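# Flip the toast in the pan with a spatula

## Task

Flip the toast slice so it rests flat inside the frying pan with its browned side up, optionally using the steel turner (spatula); afterwards set the turner down on the table clear of both the pan and the hot plate. Neither hand nor arm, alone or together, may ever contact the toast, the hot plate's heating surface, or any part of the pan other than its plastic handle, or the task fails immediately. The pan and hot plate are not fixed; at the end the pan must sit level and centred on the hot plate. Nothing may fall off the table or be left off it.

## Robot and tools

Robot: two arms, left_arm and right_arm, mounted on opposite sides of a table. Each carries an identical right hand with five fingers, so axes and numbers mean the same on both hands. left_arm's base is on the +y side; arm names do not match image sides.

World frame (used in results): origin on the table top midway between the nominal bases, z = 0 at the table top, +z up. Positions in metres, velocities in m/s and rad/s, orientation as quaternion wxyz. Reported positions can be off by a few centimetres.

Hand point: a point 0.05 m in front of the palm, where index pad and thumb tip meet in a pinch. Its own axes: +z along straight fingers (fingertips 0.06-0.07 m beyond it), +y out of the palm, +x across the palm toward the little finger. A wrist bracket on the little-finger side juts out and can collide.

Row format (28 numbers, each in [-1, 1], always both arms): left_arm dx, dy, dz, rx, ry, rz, then left_gripper little, ring, middle, index, thumb_bend, thumb_turn, force_limit, speed; then the same 14 for right_arm/right_gripper. The six pose numbers are an offset, not a pose: they count from that arm's current Hand target, expressed in the Hand target's own axes. 1.0 equals 0.6 m of translation or 180 degrees; rx, ry, rz form one rotation vector. All zeros re-requests the Hand target. Finger numbers are absolute targets: +1 open/straight, -1 curled shut; thumb_turn +1 beside the palm, -1 across in front of it. Pinch is roughly index -0.22, thumb_bend -0.75, thumb_turn -0.57. force_limit maps -1..+1 to about 0..10 N at the fingertip (0..15 N for the thumb motors); speed maps -1..+1 to near-zero..full (full travel in 0.6 s). To keep a hand unchanged, resend the last eight hand numbers actually executed (or, if none yet, its hand_measured six plus hand_force_limit and hand_speed). For a gentle grip close at speed -0.9 or slower. Wrapping works for objects 0.035-0.08 m thick with the thumb turned in beforehand.

Tools:
- execute_actions {actions, cameras}: actions [] just observes (with pictures); one item {rows, steps} runs up to 15 rows, one per 1/30 s step (at least 5 steps), last row repeating; each row is measured from the Hand target at the action's start, not from the previous row. One item {steps} alone waits up to 300 steps counted from the last result. The result is taken 5 steps before the end; those steps run on afterward.
- move {target, speed, blend, stop_force, zero, blocking, cameras}: target is one 28-number row, or a list of up to 15 rows, all offsets from the same starting Hand targets. Each hand point travels in a straight line; total time 0.5-10 s. speed is m/s per arm path, 0.002-0.5 (default 0.25), rotation up to twice that in rad/s. blend (m) rounds corners in a list. stop_force (3-40 N) ends an arm's path when its wrist sensor feels that much push against its travel; not reliable while the hand rotates; omit it when pulling away from a contact. zero (default true) re-zeroes before the move. blocking=false returns early (not allowed with stop_force). Result ends with a move: line, e.g. done, off_target, moving, held, fault, plus limits (paced = pose clipped, held = steps withheld). Done does not mean no contact.
- wait {seconds 0-10}: lets time pass; returns early if a move finishes.
- stop: brakes a running move.
- zoom_image {camera, region [x0,y0,x1,y1]} on cam_low, cam_left_wrist or cam_right_wrist (896x504 images), region at most 504x504.
- show_instructions: shows reference images.
- zero_wrist_force {arm}: re-zeroes that arm's wrist sensor.


Control facts: each step the commanded pose is clipped to within 150 mm and 16 degrees of the measured pose; large moves may need several calls, continuing from the shown Hand target. Commands lag 0.09-0.2 s; fast motions overshoot. Avoid paths passing near an arm's own base or with the wrist near the first joint axis, which can flip the shoulder. A clearance check may hold commands that bring the arms too close.

Result lines: end_effector position/quat/velocities, Hand target (what next offsets count from), Joint positions and torques, Joint velocities (may say within noise), Wrist force/torque in the hand frame plus the peak since last shown, hand_measured, hand_stopped_by (moving, target, force, stalled, fault), hand_load_n (positive = finger pushed open; near 0 means no grip), hand_force_limit, hand_speed, and possibly MOTOR HOT or fault lines.

Hazards: a contact torque at a joint limit (139 N m big joints, 26 N m wrist joints) or about 150 N outside force halts the arm for 10 s; arms are stiff, so aiming even slightly past a hard contact can trigger this. Motors overheating at 85 °C brake the arm 30-60 s. Avoid drops, slams, hard shoves, arm-to-arm collisions, excessive finger loads and letting go of moving items. Occasional disturbances may nudge loose objects. Move slowly near the pan, keep hands off the toast, hot surface and metal pan, and leave the pan level and centred.

Each tool is called after "Emit:" in YAML: its name, and indented under it one key for each argument.

Reference images:

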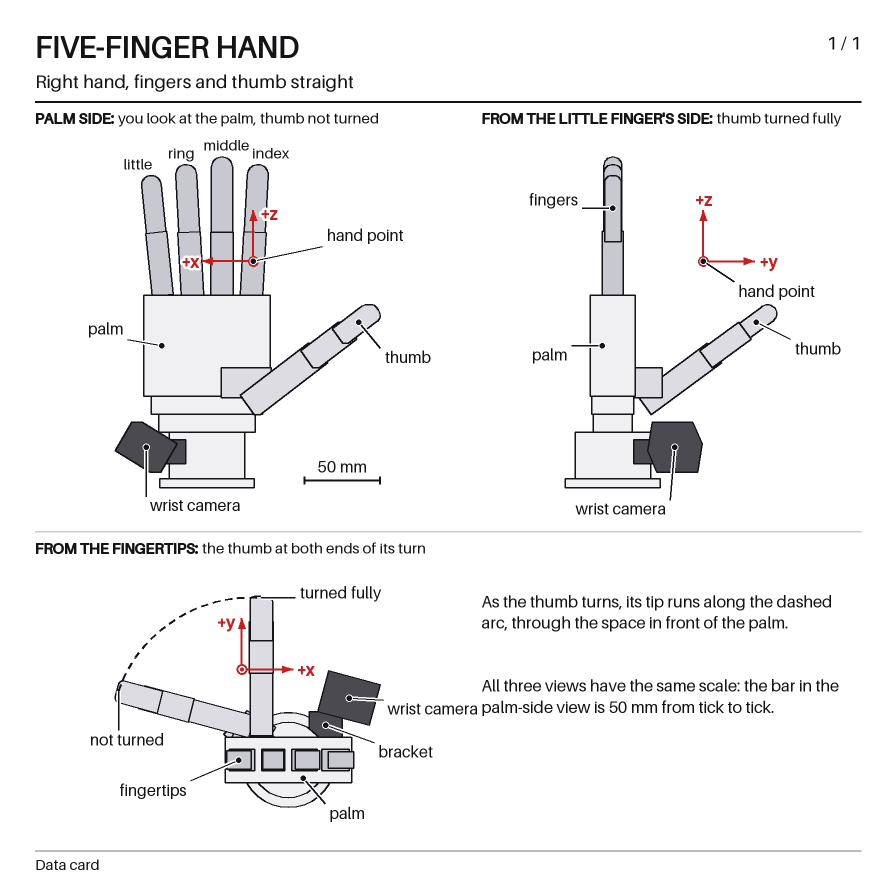

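## Session

Emit:
execute_actions:
  actions: []
  cameras: ["all"]

Scene clock: 0.00 s of 6003.00 s.
left_arm: end_effector_position=(+0.2663, +0.4331, +0.4751) hand_measured=(+1.000, +1.000, +1.000, +1.000, +1.000, +1.000) hand_load_n=(+0.0, +0.0, +0.0, +0.0, +0.0, +0.0) hand_stopped_by=(target, target, target, target, target, target) hand_force_limit=0.00 hand_speed=-0.80 end_effector_quat_wxyz=(+0.015, +0.330, +0.944, +0.003) | right_arm: end_effector_position=(+0.1128, -0.2695, +0.4702) hand_measured=(+1.000, +1.000, +1.000, +1.000, +1.000, +1.000) hand_load_n=(+0.0, +0.0, +0.0, +0.0, +0.0, +0.0) hand_stopped_by=(target, target, target, target, target, target) hand_force_limit=0.00 hand_speed=-0.80 end_effector_quat_wxyz=(-0.004, -0.352, +0.936, +0.010)
Joint positions: left_arm=[0.561 -1.73 1.355 1.924 1.548 -1.905] | right_arm=[-1.165 -1.724 1.371 1.932 1.55 -1.887]
Joint velocities: within noise
Joint torques (N m): no reading
Wrist force (N): no reading
Wrist torque (N m): no reading
Wrist force, peak (N): no reading
Hand target: left_arm +0.2663, +0.4331, +0.4751; +0.015, +0.330, +0.944, +0.003 | right_arm +0.1128, -0.2695, +0.4702; -0.004, -0.352, +0.936, +0.010

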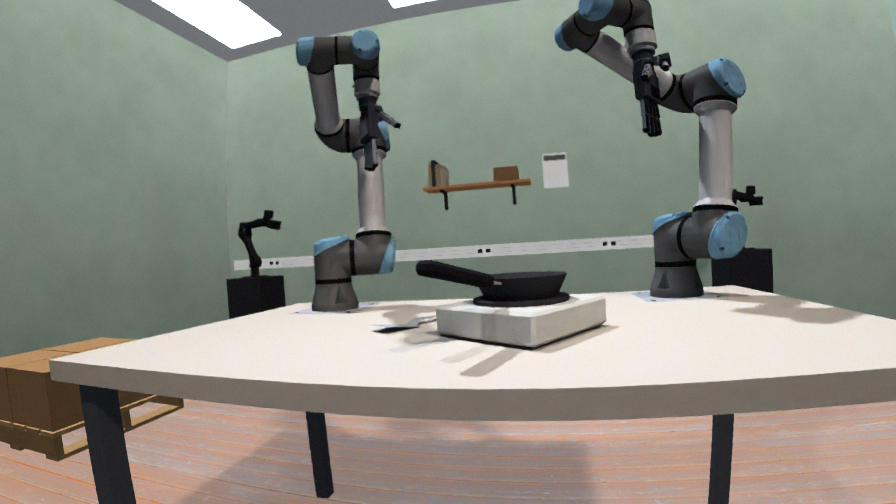

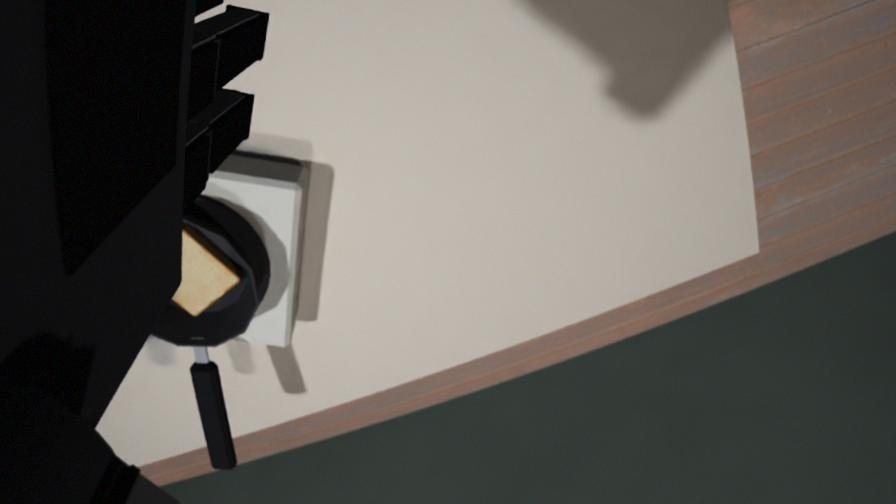

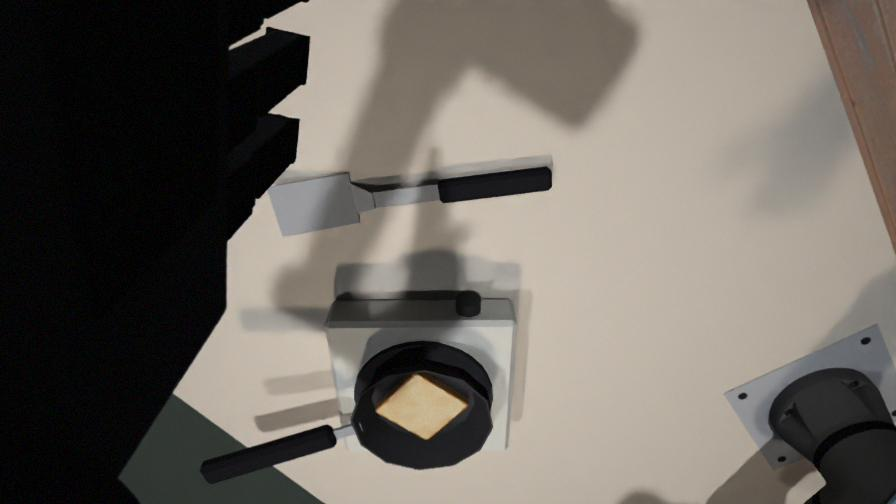

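Emit:
zoom_image:
  camera: "cam_right_wrist"
  region: [180, 120, 640, 490]

Emit:
zoom_image:
  camera: "cam_low"
  region: [360, 220, 640, 380]

Emit:
zoom_image:
  camera: "cam_left_wrist"
  region: [90, 120, 400, 490]

Scaled by 1.096.

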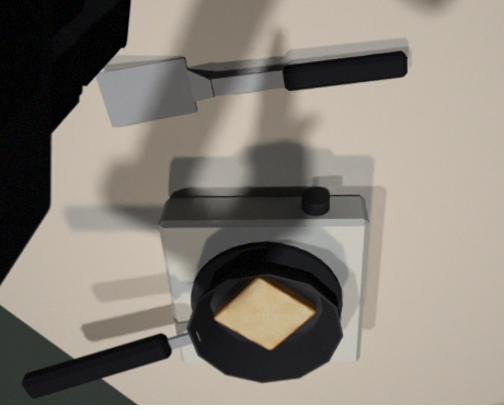

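Scaled by 1.800.

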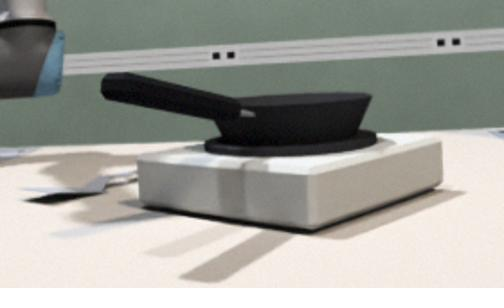

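Scaled by 1.362.

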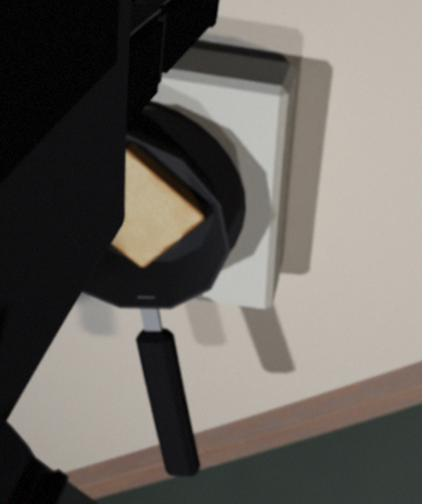

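Emit:
zoom_image:
  camera: "cam_low"
  region: [350, 290, 460, 352]

Emit:
zoom_image:
  camera: "cam_right_wrist"
  region: [240, 130, 580, 300]

Scaled by 4.582.

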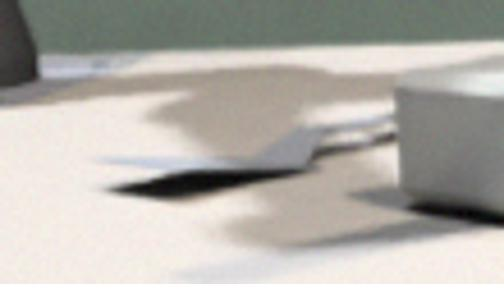

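Scaled by 1.482.

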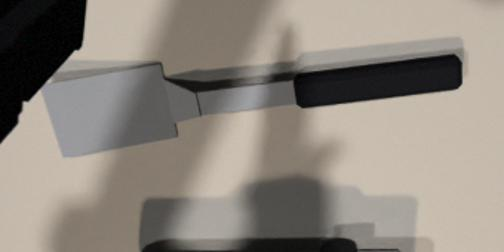

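Emit:
move:
  target:
    - [-0.489,-0.70,0.45,0.364,-0.0276,-0.0606, 0.3,0.3,0.3,0.3,-0.5,-1,0,0.3, 0,0,0,0,0,0,1,1,1,1,1,1,-1,-0.8]
    - [-0.489,-0.768,0.593,0.364,-0.0276,-0.0606, 0.3,0.3,0.3,0.3,-0.5,-1,0,0.3, 0,0,0,0,0,0,1,1,1,1,1,1,-1,-0.8]
  blend: 0.05
  speed: 0.3

Scene clock: 10.70 s of 6003.00 s.
left_arm: end_effector_position=(+0.2193, -0.1119, +0.1205) hand_measured=(+0.300, +0.300, +0.300, +0.300, -0.500, -1.000) hand_load_n=(+0.0, +0.0, +0.0, +0.0, +0.0, +0.0) hand_stopped_by=(target, target, target, target, target, target) hand_force_limit=0.00 hand_speed=0.30 end_effector_quat_wxyz=(-0.127, +0.199, +0.819, -0.522) | right_arm: end_effector_position=(+0.1128, -0.2695, +0.4702) hand_measured=(+1.000, +1.000, +1.000, +1.000, +1.000, +1.000) hand_load_n=(+0.0, +0.0, +0.0, +0.0, +0.0, +0.0) hand_stopped_by=(target, target, target, target, target, target) hand_force_limit=-1.00 hand_speed=-0.80 end_effector_quat_wxyz=(-0.004, -0.352, +0.936, +0.010)
Joint positions: left_arm=[0.366 -1.06 1.511 0.161 2.316 -2.697] | right_arm=[-1.165 -1.724 1.371 1.932 1.55 -1.887]
Joint velocities: within noise
Joint torques (N m): left_arm=[8.29 -41.41 -29.14 -0.61 2.33 2.84] | right_arm=[3.19 -6.71 -20.12 2.04 -0.21 0.42]
Wrist force (N): left_arm=[-0.8 -1.6 0.6] | right_arm=[-0.5 0.3 0.2]
Wrist torque (N m): left_arm=[-0.28 0.11 -0.04] | right_arm=[0.03 0.07 -0.02]
Wrist force, peak (N): left_arm=[-0.8 -3.1 -0.4] | right_arm=[-0.4 0.3 0.4]
Hand target: left_arm +0.2193, -0.1120, +0.1205; -0.127, +0.199, +0.819, -0.522 | right_arm +0.1128, -0.2695, +0.4702; -0.004, -0.352, +0.936, +0.010
Off the commanded pose: left_arm 0.000 m, 0 deg | right_arm 0.000 m, 0 deg.
Kept back: nothing.
move: done; blend cut to 0 m at target 1
camera_calibration:
cam_left_wrist: T_world_to_cam=[[-0.0346897, 0.531689, -0.846229, 0.165439], [0.992914, 0.114634, 0.031322, -0.211906], [0.11366, -0.839146, -0.531898, 0.0673805], [0, 0, 0, 1]] pos_world=[0.208485, -0.00712839, 0.182476]
cam_right_wrist: T_world_to_cam=[[-0.802455, 0.5966, -0.0115625, 0.262203], [0.50398, 0.687997, 0.522173, -0.117346], [0.319484, 0.413193, -0.852761, 0.595231], [0, 0, 0, 1]] pos_world=[0.0793791, -0.321642, 0.571897]

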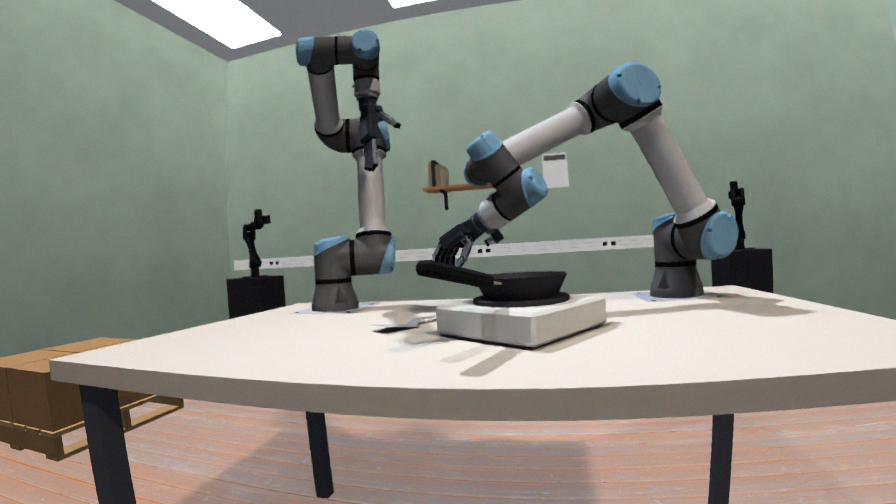

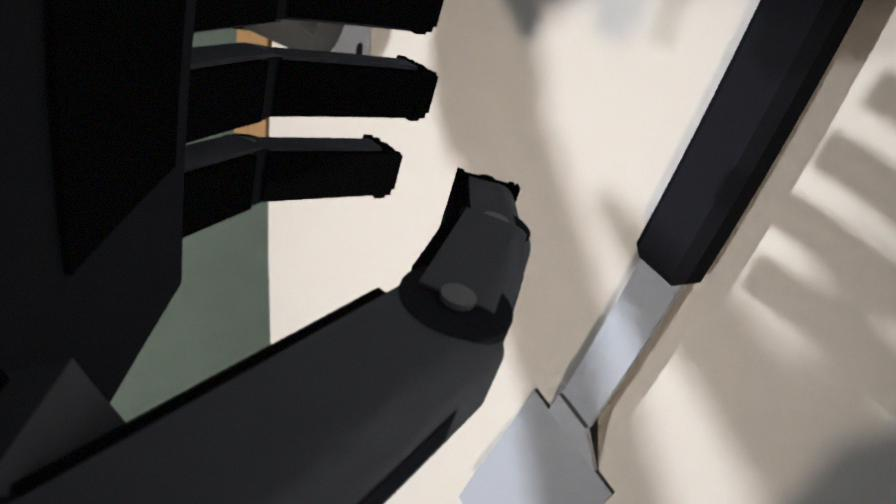

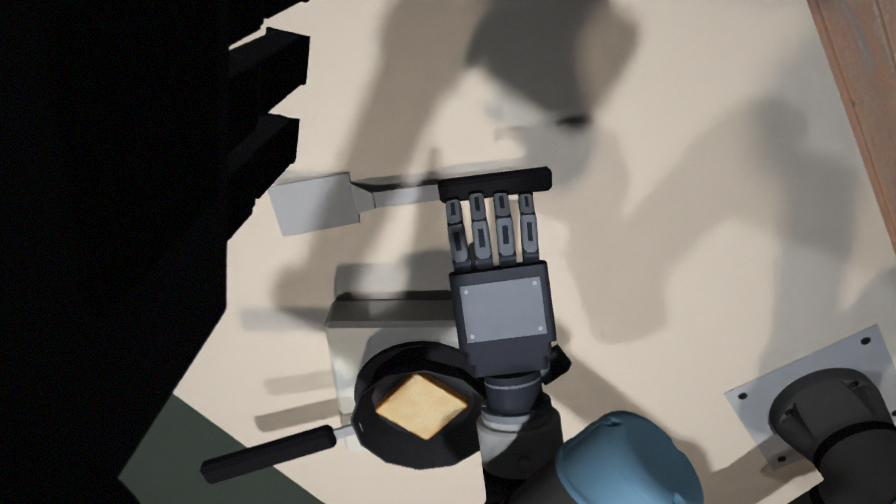

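Emit:
move:
  target: [0.0253,0.1135,0.0548,0,0,0, 0.3,0.3,0.3,0.3,-0.5,-1,0,0.3, 0,0,0,0,0,0,1,1,1,1,1,1,-1,-0.8]
  speed: 0.15

Emit:
zoom_image:
  camera: "cam_right_wrist"
  region: [380, 120, 620, 300]

Emit:
zoom_image:
  camera: "cam_low"
  region: [350, 200, 560, 350]

Scene clock: 12.37 s of 6003.00 s.
left_arm: end_effector_position=(+0.2053, -0.1060, +0.0448) hand_measured=(+0.300, +0.300, +0.300, +0.300, -0.500, -1.000) hand_load_n=(+0.0, +0.0, +0.0, +0.0, +0.0, +0.0) hand_stopped_by=(target, target, target, target, target, target) hand_force_limit=0.00 hand_speed=0.30 end_effector_quat_wxyz=(-0.127, +0.199, +0.819, -0.522) end_effector_velocity=(+0.001, +0.000, +0.002) end_effector_angular_velocity=(+0.000, +0.000, +0.000) | right_arm: end_effector_position=(+0.1128, -0.2695, +0.4702) hand_measured=(+1.000, +1.000, +1.000, +1.000, +1.000, +1.000) hand_load_n=(+0.0, +0.0, +0.0, +0.0, +0.0, +0.0) hand_stopped_by=(target, target, target, target, target, target) hand_force_limit=-1.00 hand_speed=-0.80 end_effector_quat_wxyz=(-0.004, -0.352, +0.936, +0.010)
Joint positions: left_arm=[0.344 -0.998 1.632 -0.034 2.298 -2.714] | right_arm=[-1.165 -1.724 1.371 1.932 1.55 -1.887]
Joint velocities: left_arm=[0.001 -0.002 -0.003 0.005 0.001 0.001] | right_arm=[within noise]
Joint torques (N m): left_arm=[11.58 -51.72 -29.94 2.16 2.36 0.16] | right_arm=[3.75 -5.73 -22.35 2 -0.31 0.42]
Wrist force (N): left_arm=[-0.5 -1.4 0.6] | right_arm=[-0.2 0.3 0.2]
Wrist torque (N m): left_arm=[-0.25 0.08 0.00] | right_arm=[0.03 0.03 0.01]
Wrist force, peak (N): left_arm=[-0.8 -3.1 0.2] | right_arm=[-0.5 0.3 0.2]
Hand target: left_arm +0.2054, -0.1060, +0.0448; -0.127, +0.199, +0.819, -0.522 | right_arm +0.1128, -0.2695, +0.4702; -0.004, -0.352, +0.936, +0.010
Off the commanded pose: left_arm 0.000 m, 0 deg | right_arm 0.000 m, 0 deg.
Kept back: nothing.
move: done
camera_calibration:
cam_left_wrist: T_world_to_cam=[[-0.0347478, 0.531775, -0.846173, 0.0977451], [0.992901, 0.114742, 0.0313363, -0.196334], [0.113756, -0.839077, -0.531987, 0.0336649], [0, 0, 0, 1]] pos_world=[0.194507, -0.0012032, 0.106771]
cam_right_wrist: T_world_to_cam=[[-0.802455, 0.5966, -0.0115626, 0.262203], [0.50398, 0.687997, 0.522173, -0.117345], [0.319484, 0.413193, -0.852761, 0.595231], [0, 0, 0, 1]] pos_world=[0.0793791, -0.321643, 0.571897]

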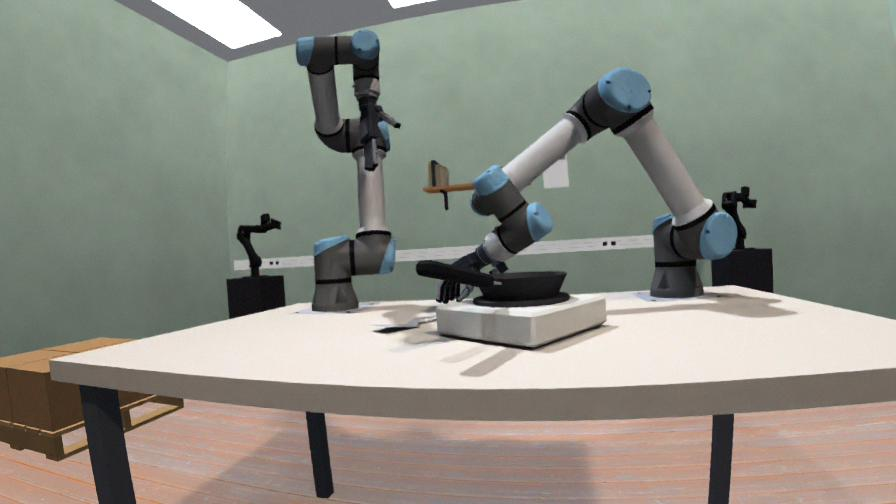

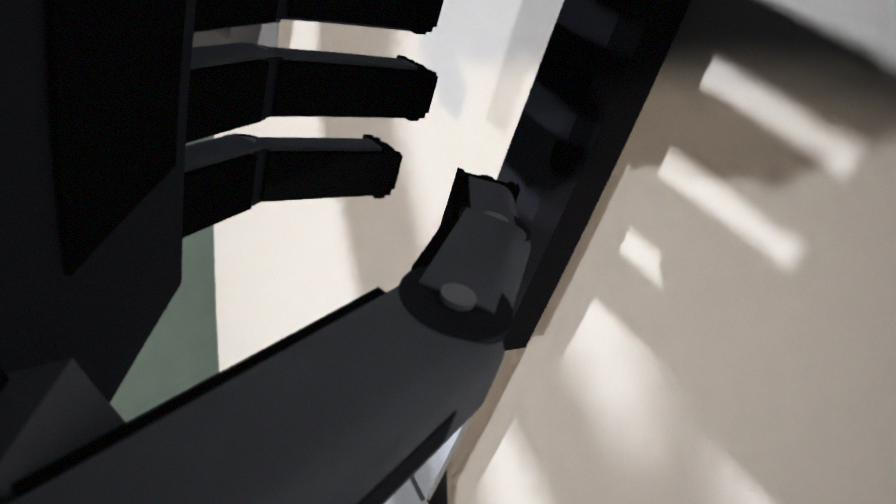

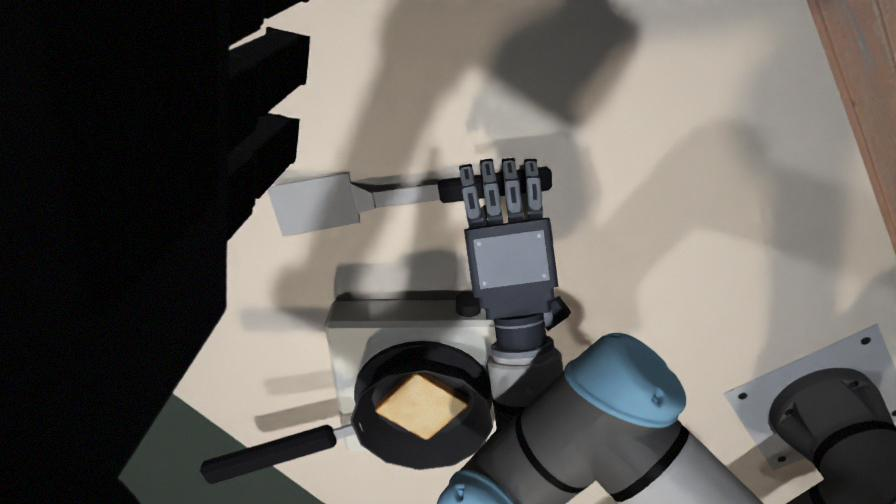

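Scaled by 2.100.

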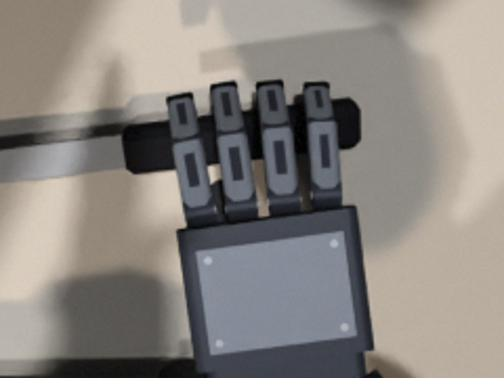

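Scaled by 2.400.

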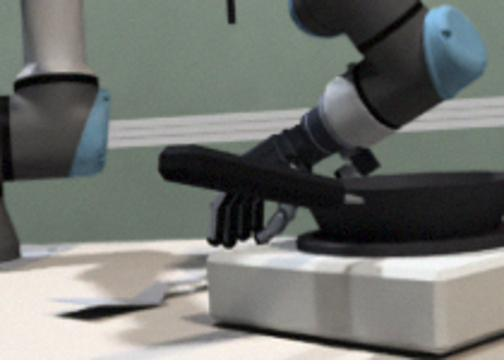

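Emit:
move:
  target: [0,0.0272,0.0127,0,0,0, 0.3,0.3,0.3,0.3,-0.5,-1,0,0.3, 0,0,0,0,0,0,1,1,1,1,1,1,-1,-0.8]
  speed: 0.03
  stop_force: 4

Emit:
zoom_image:
  camera: "cam_right_wrist"
  region: [380, 120, 620, 300]

Scene clock: 14.40 s of 6003.00 s.
left_arm: end_effector_position=(+0.2054, -0.1060, +0.0268) hand_measured=(+0.300, +0.300, +0.300, +0.300, -0.500, -1.000) hand_load_n=(+0.0, +0.0, +0.0, +0.0, +0.0, +0.0) hand_stopped_by=(target, target, target, target, target, target) hand_force_limit=0.00 hand_speed=0.30 end_effector_quat_wxyz=(-0.127, +0.199, +0.819, -0.522) | right_arm: end_effector_position=(+0.1128, -0.2695, +0.4702) hand_measured=(+1.000, +1.000, +1.000, +1.000, +1.000, +1.000) hand_load_n=(+0.0, +0.0, +0.0, +0.0, +0.0, +0.0) hand_stopped_by=(target, target, target, target, target, target) hand_force_limit=-1.00 hand_speed=-0.80 end_effector_quat_wxyz=(-0.004, -0.352, +0.936, +0.010)
Joint positions: left_arm=[0.344 -0.972 1.644 -0.072 2.298 -2.713] | right_arm=[-1.165 -1.724 1.371 1.932 1.55 -1.887]
Joint velocities: within noise
Joint torques (N m): left_arm=[7.58 -52.52 -28.01 2.11 0.82 -1.14] | right_arm=[4.6 -4.62 -23.23 1.94 -0.34 0.5]
Wrist force (N): left_arm=[-0.4 -1.6 0.6] | right_arm=[0.0 0.1 -0.1]
Wrist torque (N m): left_arm=[-0.28 0.05 -0.01] | right_arm=[0.02 0.01 0.01]
Wrist force, peak (N): left_arm=[-0.8 -1.9 0.6] | right_arm=[-0.3 0.4 0.2]
Hand target: left_arm +0.2054, -0.1060, +0.0268; -0.127, +0.199, +0.819, -0.522 | right_arm +0.1128, -0.2695, +0.4702; -0.004, -0.352, +0.936, +0.010
Off the commanded pose: left_arm 0.000 m, 0 deg | right_arm 0.000 m, 0 deg.
Kept back: nothing.
move: done
camera_calibration:
cam_left_wrist: T_world_to_cam=[[-0.0345795, 0.53146, -0.846377, 0.0825341], [0.992907, 0.114666, 0.0314356, -0.195895], [0.113758, -0.839287, -0.531655, 0.0240438], [0, 0, 0, 1]] pos_world=[0.194624, -0.00122142, 0.088796]
cam_right_wrist: T_world_to_cam=[[-0.802455, 0.5966, -0.0115625, 0.262203], [0.50398, 0.687997, 0.522173, -0.117346], [0.319484, 0.413193, -0.852761, 0.595231], [0, 0, 0, 1]] pos_world=[0.0793791, -0.321643, 0.571897]

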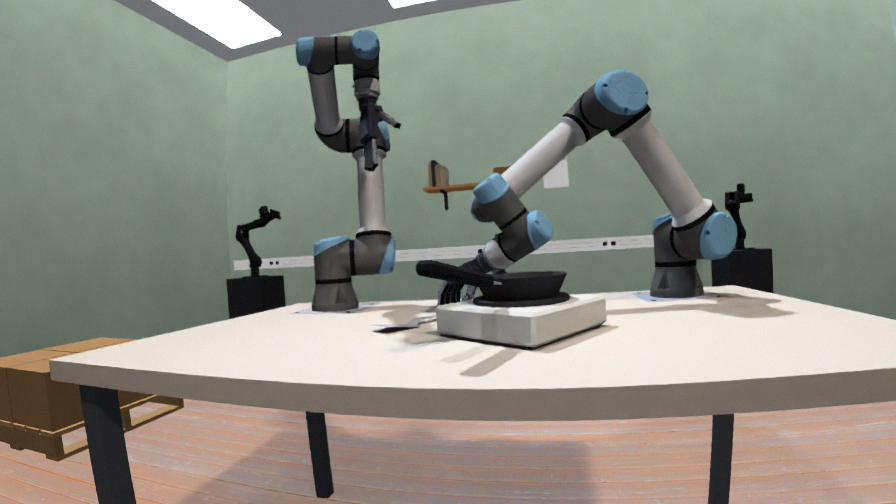

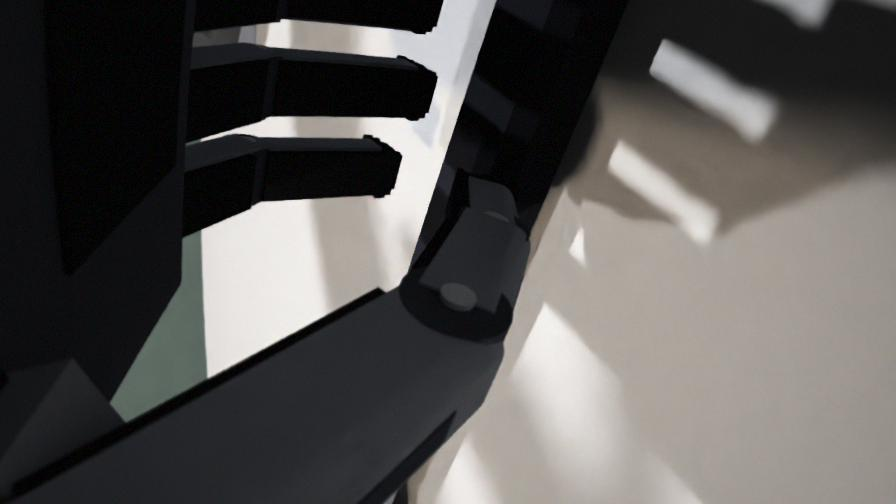

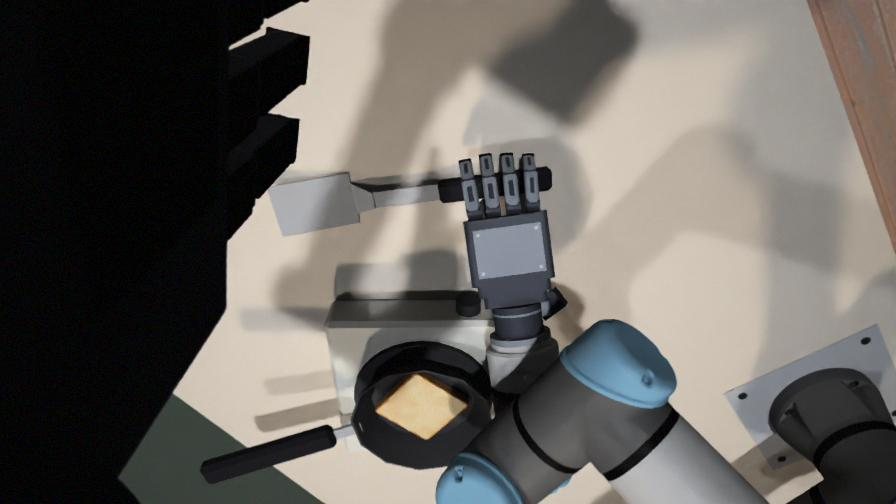

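Scaled by 2.100.

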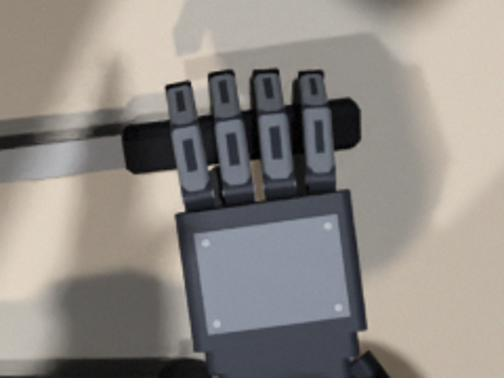

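Emit:
move:
  target: [0,0.0272,0.0127,0,0,0, 0.3,0.3,0.3,0.3,-0.5,-1,0,0.3, 0,0,0,0,0,0,1,1,1,1,1,1,-1,-0.8]
  speed: 0.02
  stop_force: 3

Emit:
zoom_image:
  camera: "cam_low"
  region: [400, 240, 500, 320]

Scene clock: 16.20 s of 6003.00 s.
left_arm: end_effector_position=(+0.2054, -0.1061, +0.0221) hand_measured=(+0.300, +0.300, +0.300, +0.300, -0.500, -1.000) hand_load_n=(+0.0, +0.0, +0.0, +0.0, +0.0, +0.5) hand_stopped_by=(target, target, target, target, target, target) hand_force_limit=0.00 hand_speed=0.30 end_effector_quat_wxyz=(-0.127, +0.199, +0.819, -0.523) | right_arm: end_effector_position=(+0.1128, -0.2695, +0.4702) hand_measured=(+1.000, +1.000, +1.000, +1.000, +1.000, +1.000) hand_load_n=(+0.0, +0.0, +0.0, +0.0, +0.0, +0.0) hand_stopped_by=(target, target, target, target, target, target) hand_force_limit=-1.00 hand_speed=-0.80 end_effector_quat_wxyz=(-0.004, -0.352, +0.936, +0.010)
Joint positions: left_arm=[0.344 -0.965 1.647 -0.082 2.298 -2.714] | right_arm=[-1.165 -1.724 1.371 1.932 1.55 -1.887]
Joint velocities: within noise
Joint torques (N m): left_arm=[5.67 -52.76 -27.88 -1.3 -0.14 -1.81] | right_arm=[5.54 -4.43 -24.29 2.03 -0.31 0.6]
Wrist force (N): left_arm=[-0.5 -1.6 0.6] | right_arm=[-0.2 0.1 0.0]
Wrist torque (N m): left_arm=[-0.28 0.07 -0.02] | right_arm=[0.01 0.03 -0.01]
Wrist force, peak (N): left_arm=[-0.5 -8.3 -4.0] | right_arm=[-0.7 0.1 0.0]
Hand target: left_arm +0.2054, -0.1061, +0.0221; -0.127, +0.199, +0.819, -0.523 (not the last commanded pose) | right_arm +0.1128, -0.2695, +0.4702; -0.004, -0.352, +0.936, +0.010
Off the commanded pose: left_arm 0.013 m, 0 deg | right_arm 0.000 m, 0 deg.
Kept back: nothing.
move: contact (left_arm)
camera_calibration:
cam_left_wrist: T_world_to_cam=[[-0.0345627, 0.531351, -0.846446, 0.0785028], [0.992904, 0.114683, 0.0314482, -0.195756], [0.113783, -0.839353, -0.531545, 0.0214337], [0, 0, 0, 1]] pos_world=[0.194641, -0.00127238, 0.0839975]
cam_right_wrist: T_world_to_cam=[[-0.802456, 0.5966, -0.0115627, 0.262202], [0.503979, 0.687997, 0.522173, -0.117345], [0.319483, 0.413193, -0.852761, 0.595232], [0, 0, 0, 1]] pos_world=[0.0793789, -0.321642, 0.571897]

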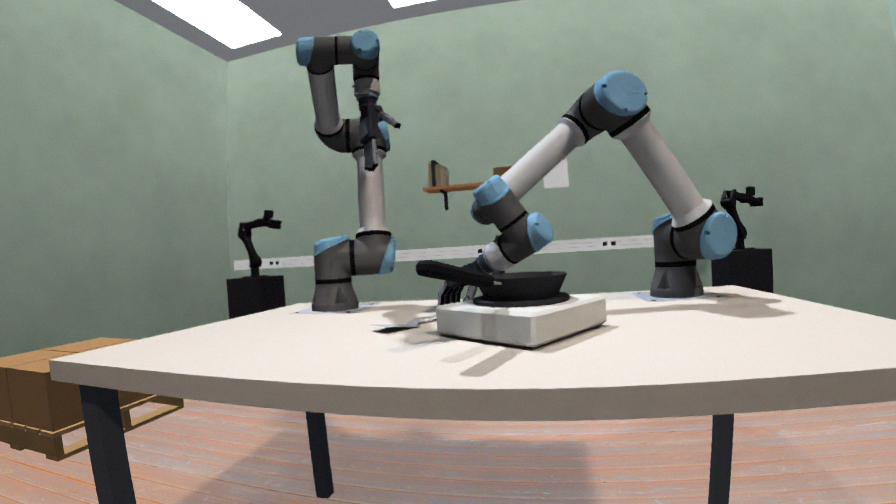

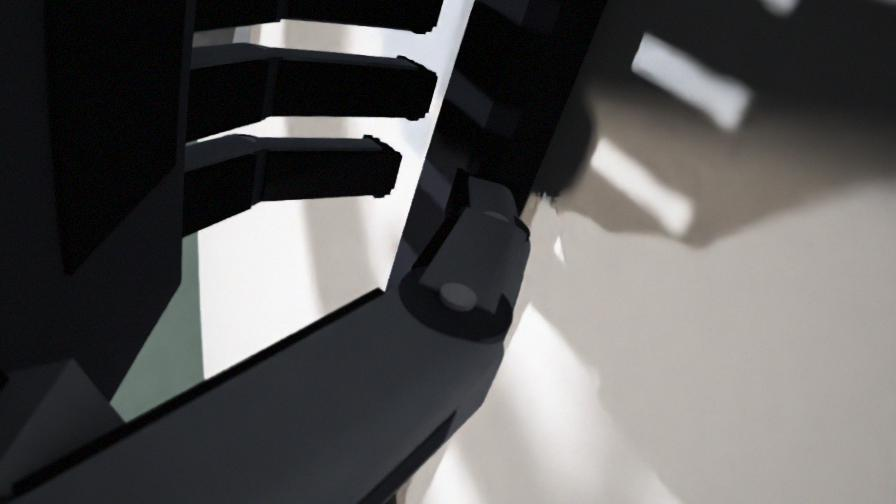

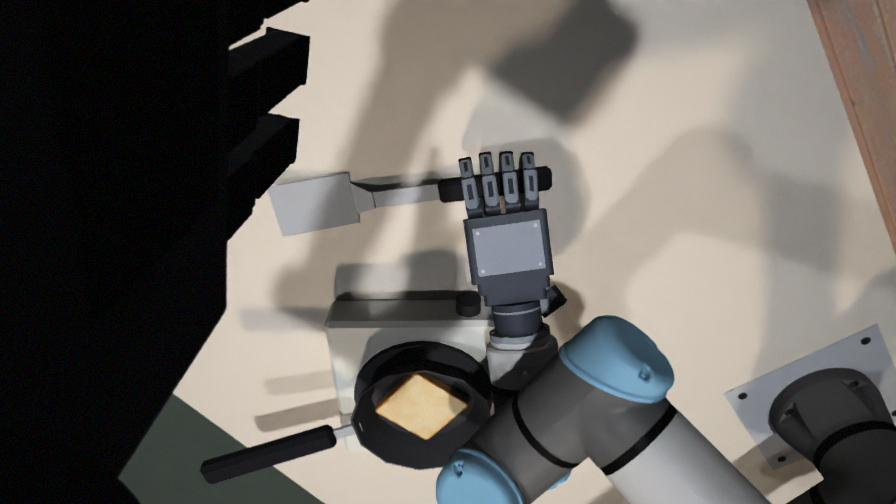

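Scaled by 5.040.

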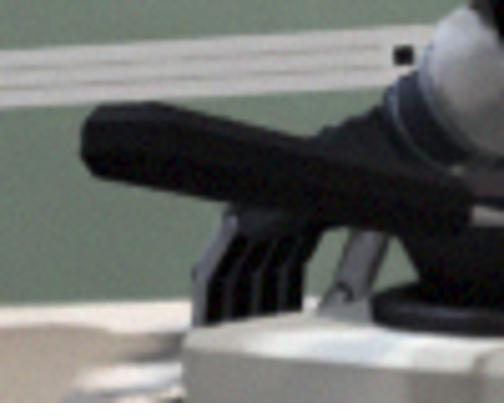

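Emit:
move:
  target:
    - [0,-0.0181,-0.0084,0,0,0, 0.3,0.3,0.3,0.3,-0.5,-1,0,0.3, 0,0,0,0,0,0,1,1,1,1,1,1,-1,-0.8]
    - [0,-0.0181,-0.0084,0,0,0, 0.3,0.3,0.3,0.3,-0.1,-1,0,0.3, 0,0,0,0,0,0,1,1,1,1,1,1,-1,-0.8]
  speed: 0.05

Emit:
move:
  target: [0,0.0181,0.0084,0,0,0, 0.3,0.3,0.3,0.3,-0.1,-1,0,0.3, 0,0,0,0,0,0,1,1,1,1,1,1,-1,-0.8]
  speed: 0.02
  stop_force: 3

Scene clock: 18.67 s of 6003.00 s.
left_arm: end_effector_position=(+0.2054, -0.1061, +0.0340) hand_measured=(+0.300, +0.300, +0.300, +0.300, -0.100, -1.000) hand_load_n=(+0.0, +0.0, +0.0, +0.0, +0.0, +0.0) hand_stopped_by=(target, target, target, target, target, target) hand_force_limit=0.00 hand_speed=0.30 end_effector_quat_wxyz=(-0.127, +0.199, +0.819, -0.523) | right_arm: end_effector_position=(+0.1128, -0.2695, +0.4702) hand_measured=(+1.000, +1.000, +1.000, +1.000, +1.000, +1.000) hand_load_n=(+0.0, +0.0, +0.0, +0.0, +0.0, +0.0) hand_stopped_by=(target, target, target, target, target, target) hand_force_limit=-1.00 hand_speed=-0.80 end_effector_quat_wxyz=(-0.004, -0.352, +0.936, +0.010)
Joint positions: left_arm=[0.344 -0.982 1.639 -0.057 2.298 -2.714] | right_arm=[-1.165 -1.724 1.371 1.932 1.55 -1.887]
Joint velocities: within noise
Joint torques (N m): left_arm=[-10.28 -36.04 -6.18 -1.44 -1.36 0.18] | right_arm=[5.85 -3.25 -25.12 1.93 -0.57 0.7]
Wrist force (N): left_arm=[-0.5 -1.5 0.8] | right_arm=[-0.3 0.3 0.1]
Wrist torque (N m): left_arm=[-0.28 0.07 -0.01] | right_arm=[0.03 0.05 -0.01]
Wrist force, peak (N): left_arm=[-0.4 -2.2 0.4] | right_arm=[-0.6 0.2 0.0]
Hand target: left_arm +0.2054, -0.1061, +0.0340; -0.127, +0.199, +0.819, -0.523 | right_arm +0.1128, -0.2695, +0.4702; -0.004, -0.352, +0.936, +0.010
Off the commanded pose: left_arm 0.000 m, 0 deg | right_arm 0.000 m, 0 deg.
Kept back: nothing.
move: done
camera_calibration:
cam_left_wrist: T_world_to_cam=[[-0.0345927, 0.531357, -0.846442, 0.0886408], [0.992901, 0.114713, 0.0314332, -0.196125], [0.1138, -0.839346, -0.531553, 0.0277952], [0, 0, 0, 1]] pos_world=[0.194636, -0.00127213, 0.0959687]
cam_right_wrist: T_world_to_cam=[[-0.802456, 0.596599, -0.0115619, 0.262202], [0.50398, 0.687998, 0.522172, -0.117345], [0.319482, 0.413193, -0.852762, 0.595232], [0, 0, 0, 1]] pos_world=[0.0793793, -0.321642, 0.571896]

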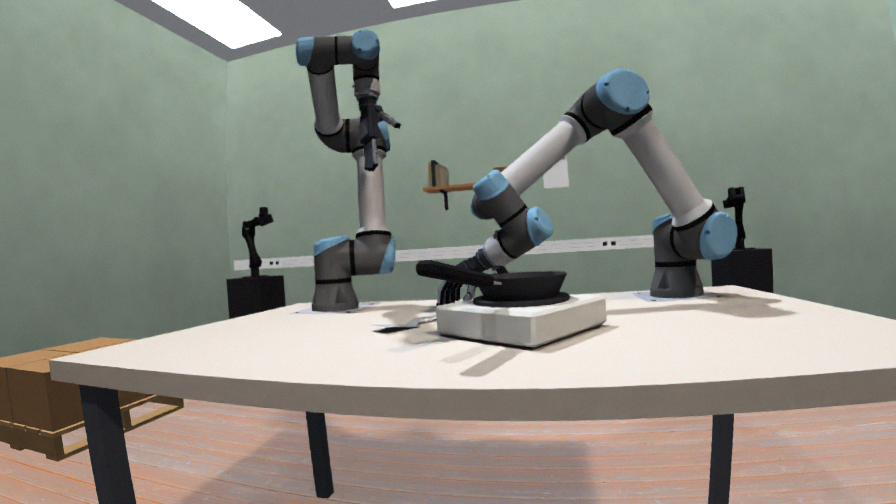

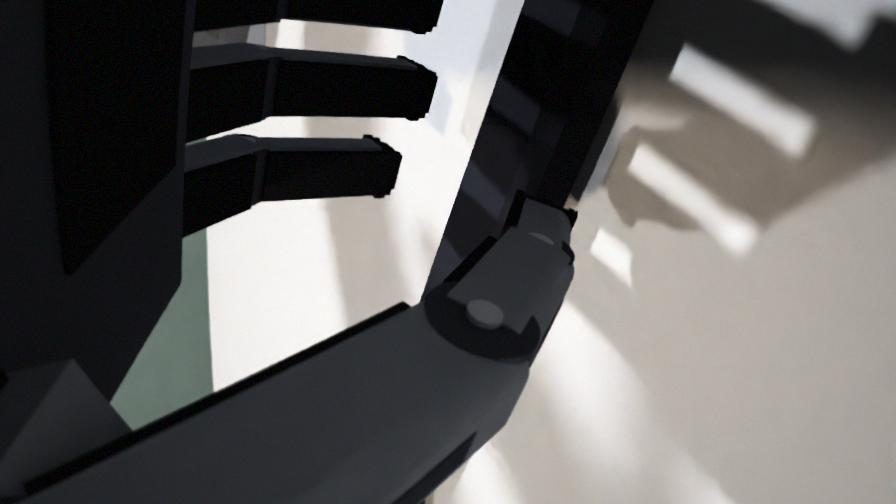

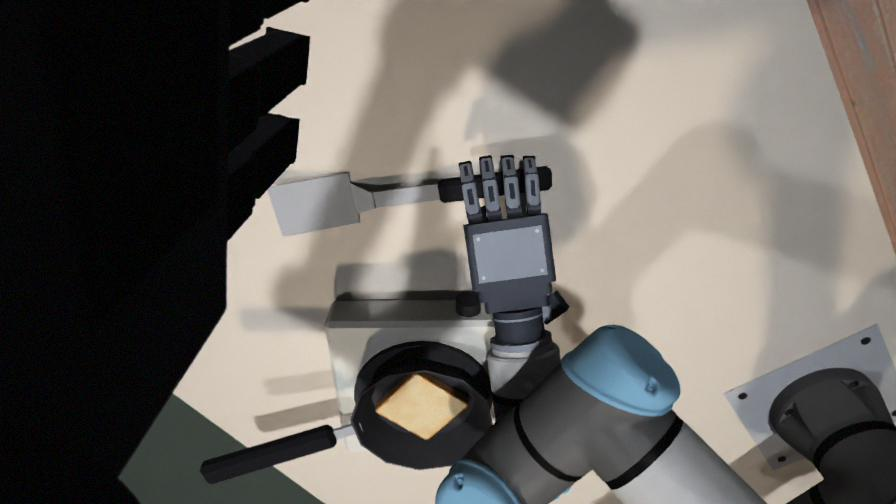

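Scene clock: 20.60 s of 6003.00 s.
left_arm: end_effector_position=(+0.2054, -0.1061, +0.0221) hand_measured=(+0.300, +0.300, +0.300, +0.300, -0.100, -1.000) hand_load_n=(+0.0, +0.0, +0.0, +0.0, +0.0, +0.0) hand_stopped_by=(target, target, target, target, target, target) hand_force_limit=0.00 hand_speed=0.30 end_effector_quat_wxyz=(-0.127, +0.199, +0.819, -0.523) | right_arm: end_effector_position=(+0.1128, -0.2695, +0.4702) hand_measured=(+1.000, +1.000, +1.000, +1.000, +1.000, +1.000) hand_load_n=(+0.0, +0.0, +0.0, +0.0, +0.0, +0.0) hand_stopped_by=(target, target, target, target, target, target) hand_force_limit=-1.00 hand_speed=-0.80 end_effector_quat_wxyz=(-0.004, -0.352, +0.936, +0.010)
Joint positions: left_arm=[0.344 -0.965 1.647 -0.082 2.298 -2.714] | right_arm=[-1.165 -1.724 1.371 1.932 1.55 -1.887]
Joint velocities: within noise
Joint torques (N m): left_arm=[-0.18 -52.58 -28.62 1.89 2.33 2.53] | right_arm=[5.77 -3.36 -26.65 1.97 -0.57 0.79]
Wrist force (N): left_arm=[-0.7 -1.7 0.7] | right_arm=[0.1 -0.2 0.3]
Wrist torque (N m): left_arm=[-0.30 0.10 -0.03] | right_arm=[-0.05 -0.01 0.00]
Wrist force, peak (N): left_arm=[-0.5 -2.1 0.5] | right_arm=[-0.4 0.4 0.2]
Hand target: left_arm +0.2054, -0.1061, +0.0221; -0.127, +0.199, +0.819, -0.523 | right_arm +0.1128, -0.2695, +0.4702; -0.004, -0.352, +0.936, +0.010
Off the commanded pose: left_arm 0.000 m, 0 deg | right_arm 0.000 m, 0 deg.
Kept back: nothing.
move: done
camera_calibration:
cam_left_wrist: T_world_to_cam=[[-0.0345514, 0.531354, -0.846445, 0.0785019], [0.992905, 0.114677, 0.0314583, -0.195748], [0.113783, -0.839352, -0.531546, 0.02143], [0, 0, 0, 1]] pos_world=[0.194633, -0.00127729, 0.0839964]
cam_right_wrist: T_world_to_cam=[[-0.802456, 0.596599, -0.0115617, 0.262202], [0.50398, 0.687998, 0.522172, -0.117345], [0.319482, 0.413193, -0.852762, 0.595232], [0, 0, 0, 1]] pos_world=[0.0793793, -0.321642, 0.571896]

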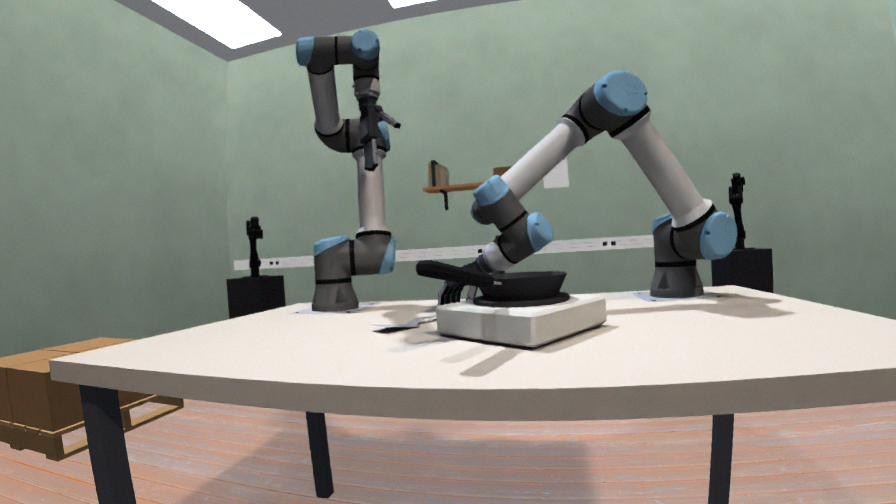

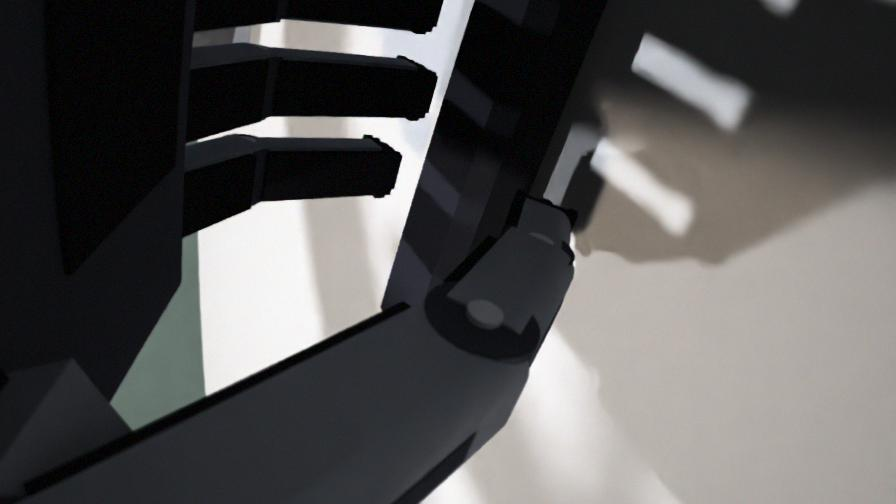

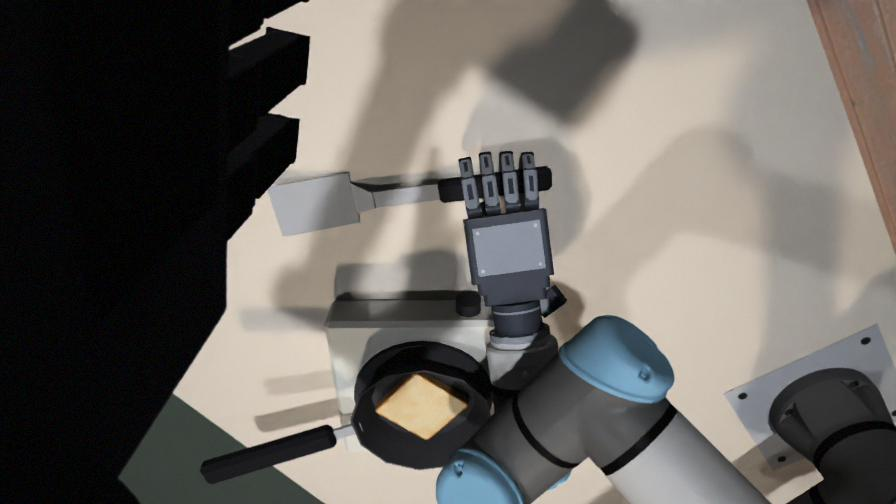

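Emit:
move:
  target: [0,0.0151,0.007,0,0,0, 0.3,0.3,0.3,0.3,-0.1,-1,0,0.3, 0,0,0,0,0,0,1,1,1,1,1,1,-1,-0.8]
  speed: 0.02
  stop_force: 3
  cameras: ["cam_left_wrist"]

Scene clock: 22.27 s of 6003.00 s.
left_arm: end_effector_position=(+0.2054, -0.1061, +0.0158) hand_measured=(+0.300, +0.300, +0.300, +0.300, -0.100, -1.000) hand_load_n=(+0.0, +0.0, +0.0, +0.0, +0.0, +0.0) hand_stopped_by=(target, target, target, target, target, target) hand_force_limit=0.00 hand_speed=0.30 end_effector_quat_wxyz=(-0.127, +0.199, +0.819, -0.523) | right_arm: end_effector_position=(+0.1128, -0.2695, +0.4702) hand_measured=(+1.000, +1.000, +1.000, +1.000, +1.000, +1.000) hand_load_n=(+0.0, +0.0, +0.0, +0.0, +0.0, +0.0) hand_stopped_by=(target, target, target, target, target, target) hand_force_limit=-1.00 hand_speed=-0.80 end_effector_quat_wxyz=(-0.004, -0.352, +0.936, +0.010)
Joint positions: left_arm=[0.344 -0.955 1.651 -0.095 2.298 -2.713] | right_arm=[-1.165 -1.724 1.371 1.932 1.55 -1.887]
Joint velocities: within noise
Joint torques (N m): left_arm=[4.69 -52.28 -27.12 -0.73 -0.14 0.44] | right_arm=[6.11 -3.15 -27.67 1.91 -0.73 0.85]
Wrist force (N): left_arm=[-0.7 -2.5 -0.3] | right_arm=[-0.3 0.1 0.1]
Wrist torque (N m): left_arm=[-0.30 0.11 -0.05] | right_arm=[-0.01 0.04 -0.01]
Wrist force, peak (N): left_arm=[-0.8 -13.2 -12.8] | right_arm=[-0.7 0.0 0.3]
Hand target: left_arm +0.2054, -0.1061, +0.0158; -0.127, +0.199, +0.819, -0.523 (not the last commanded pose) | right_arm +0.1128, -0.2695, +0.4702; -0.004, -0.352, +0.936, +0.010
Off the commanded pose: left_arm 0.004 m, 0 deg | right_arm 0.000 m, 0 deg.
Kept back: nothing.
move: contact (left_arm)
camera_calibration:
cam_left_wrist: T_world_to_cam=[[-0.0345009, 0.53133, -0.846462, 0.0731657], [0.992914, 0.114597, 0.0314633, -0.195549], [0.11372, -0.839379, -0.531518, 0.0180845], [0, 0, 0, 1]] pos_world=[0.194631, -0.00128588, 0.0776969]
Images, in order (width x height): cam_left_wrist 896x504.

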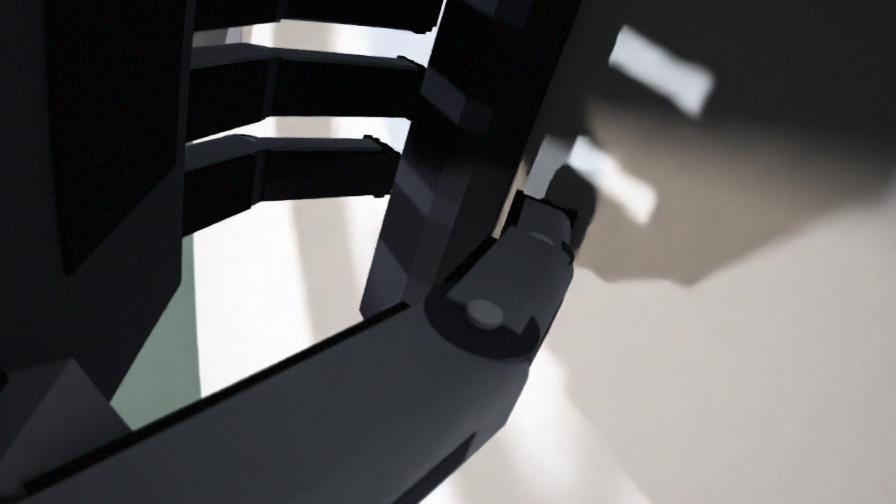

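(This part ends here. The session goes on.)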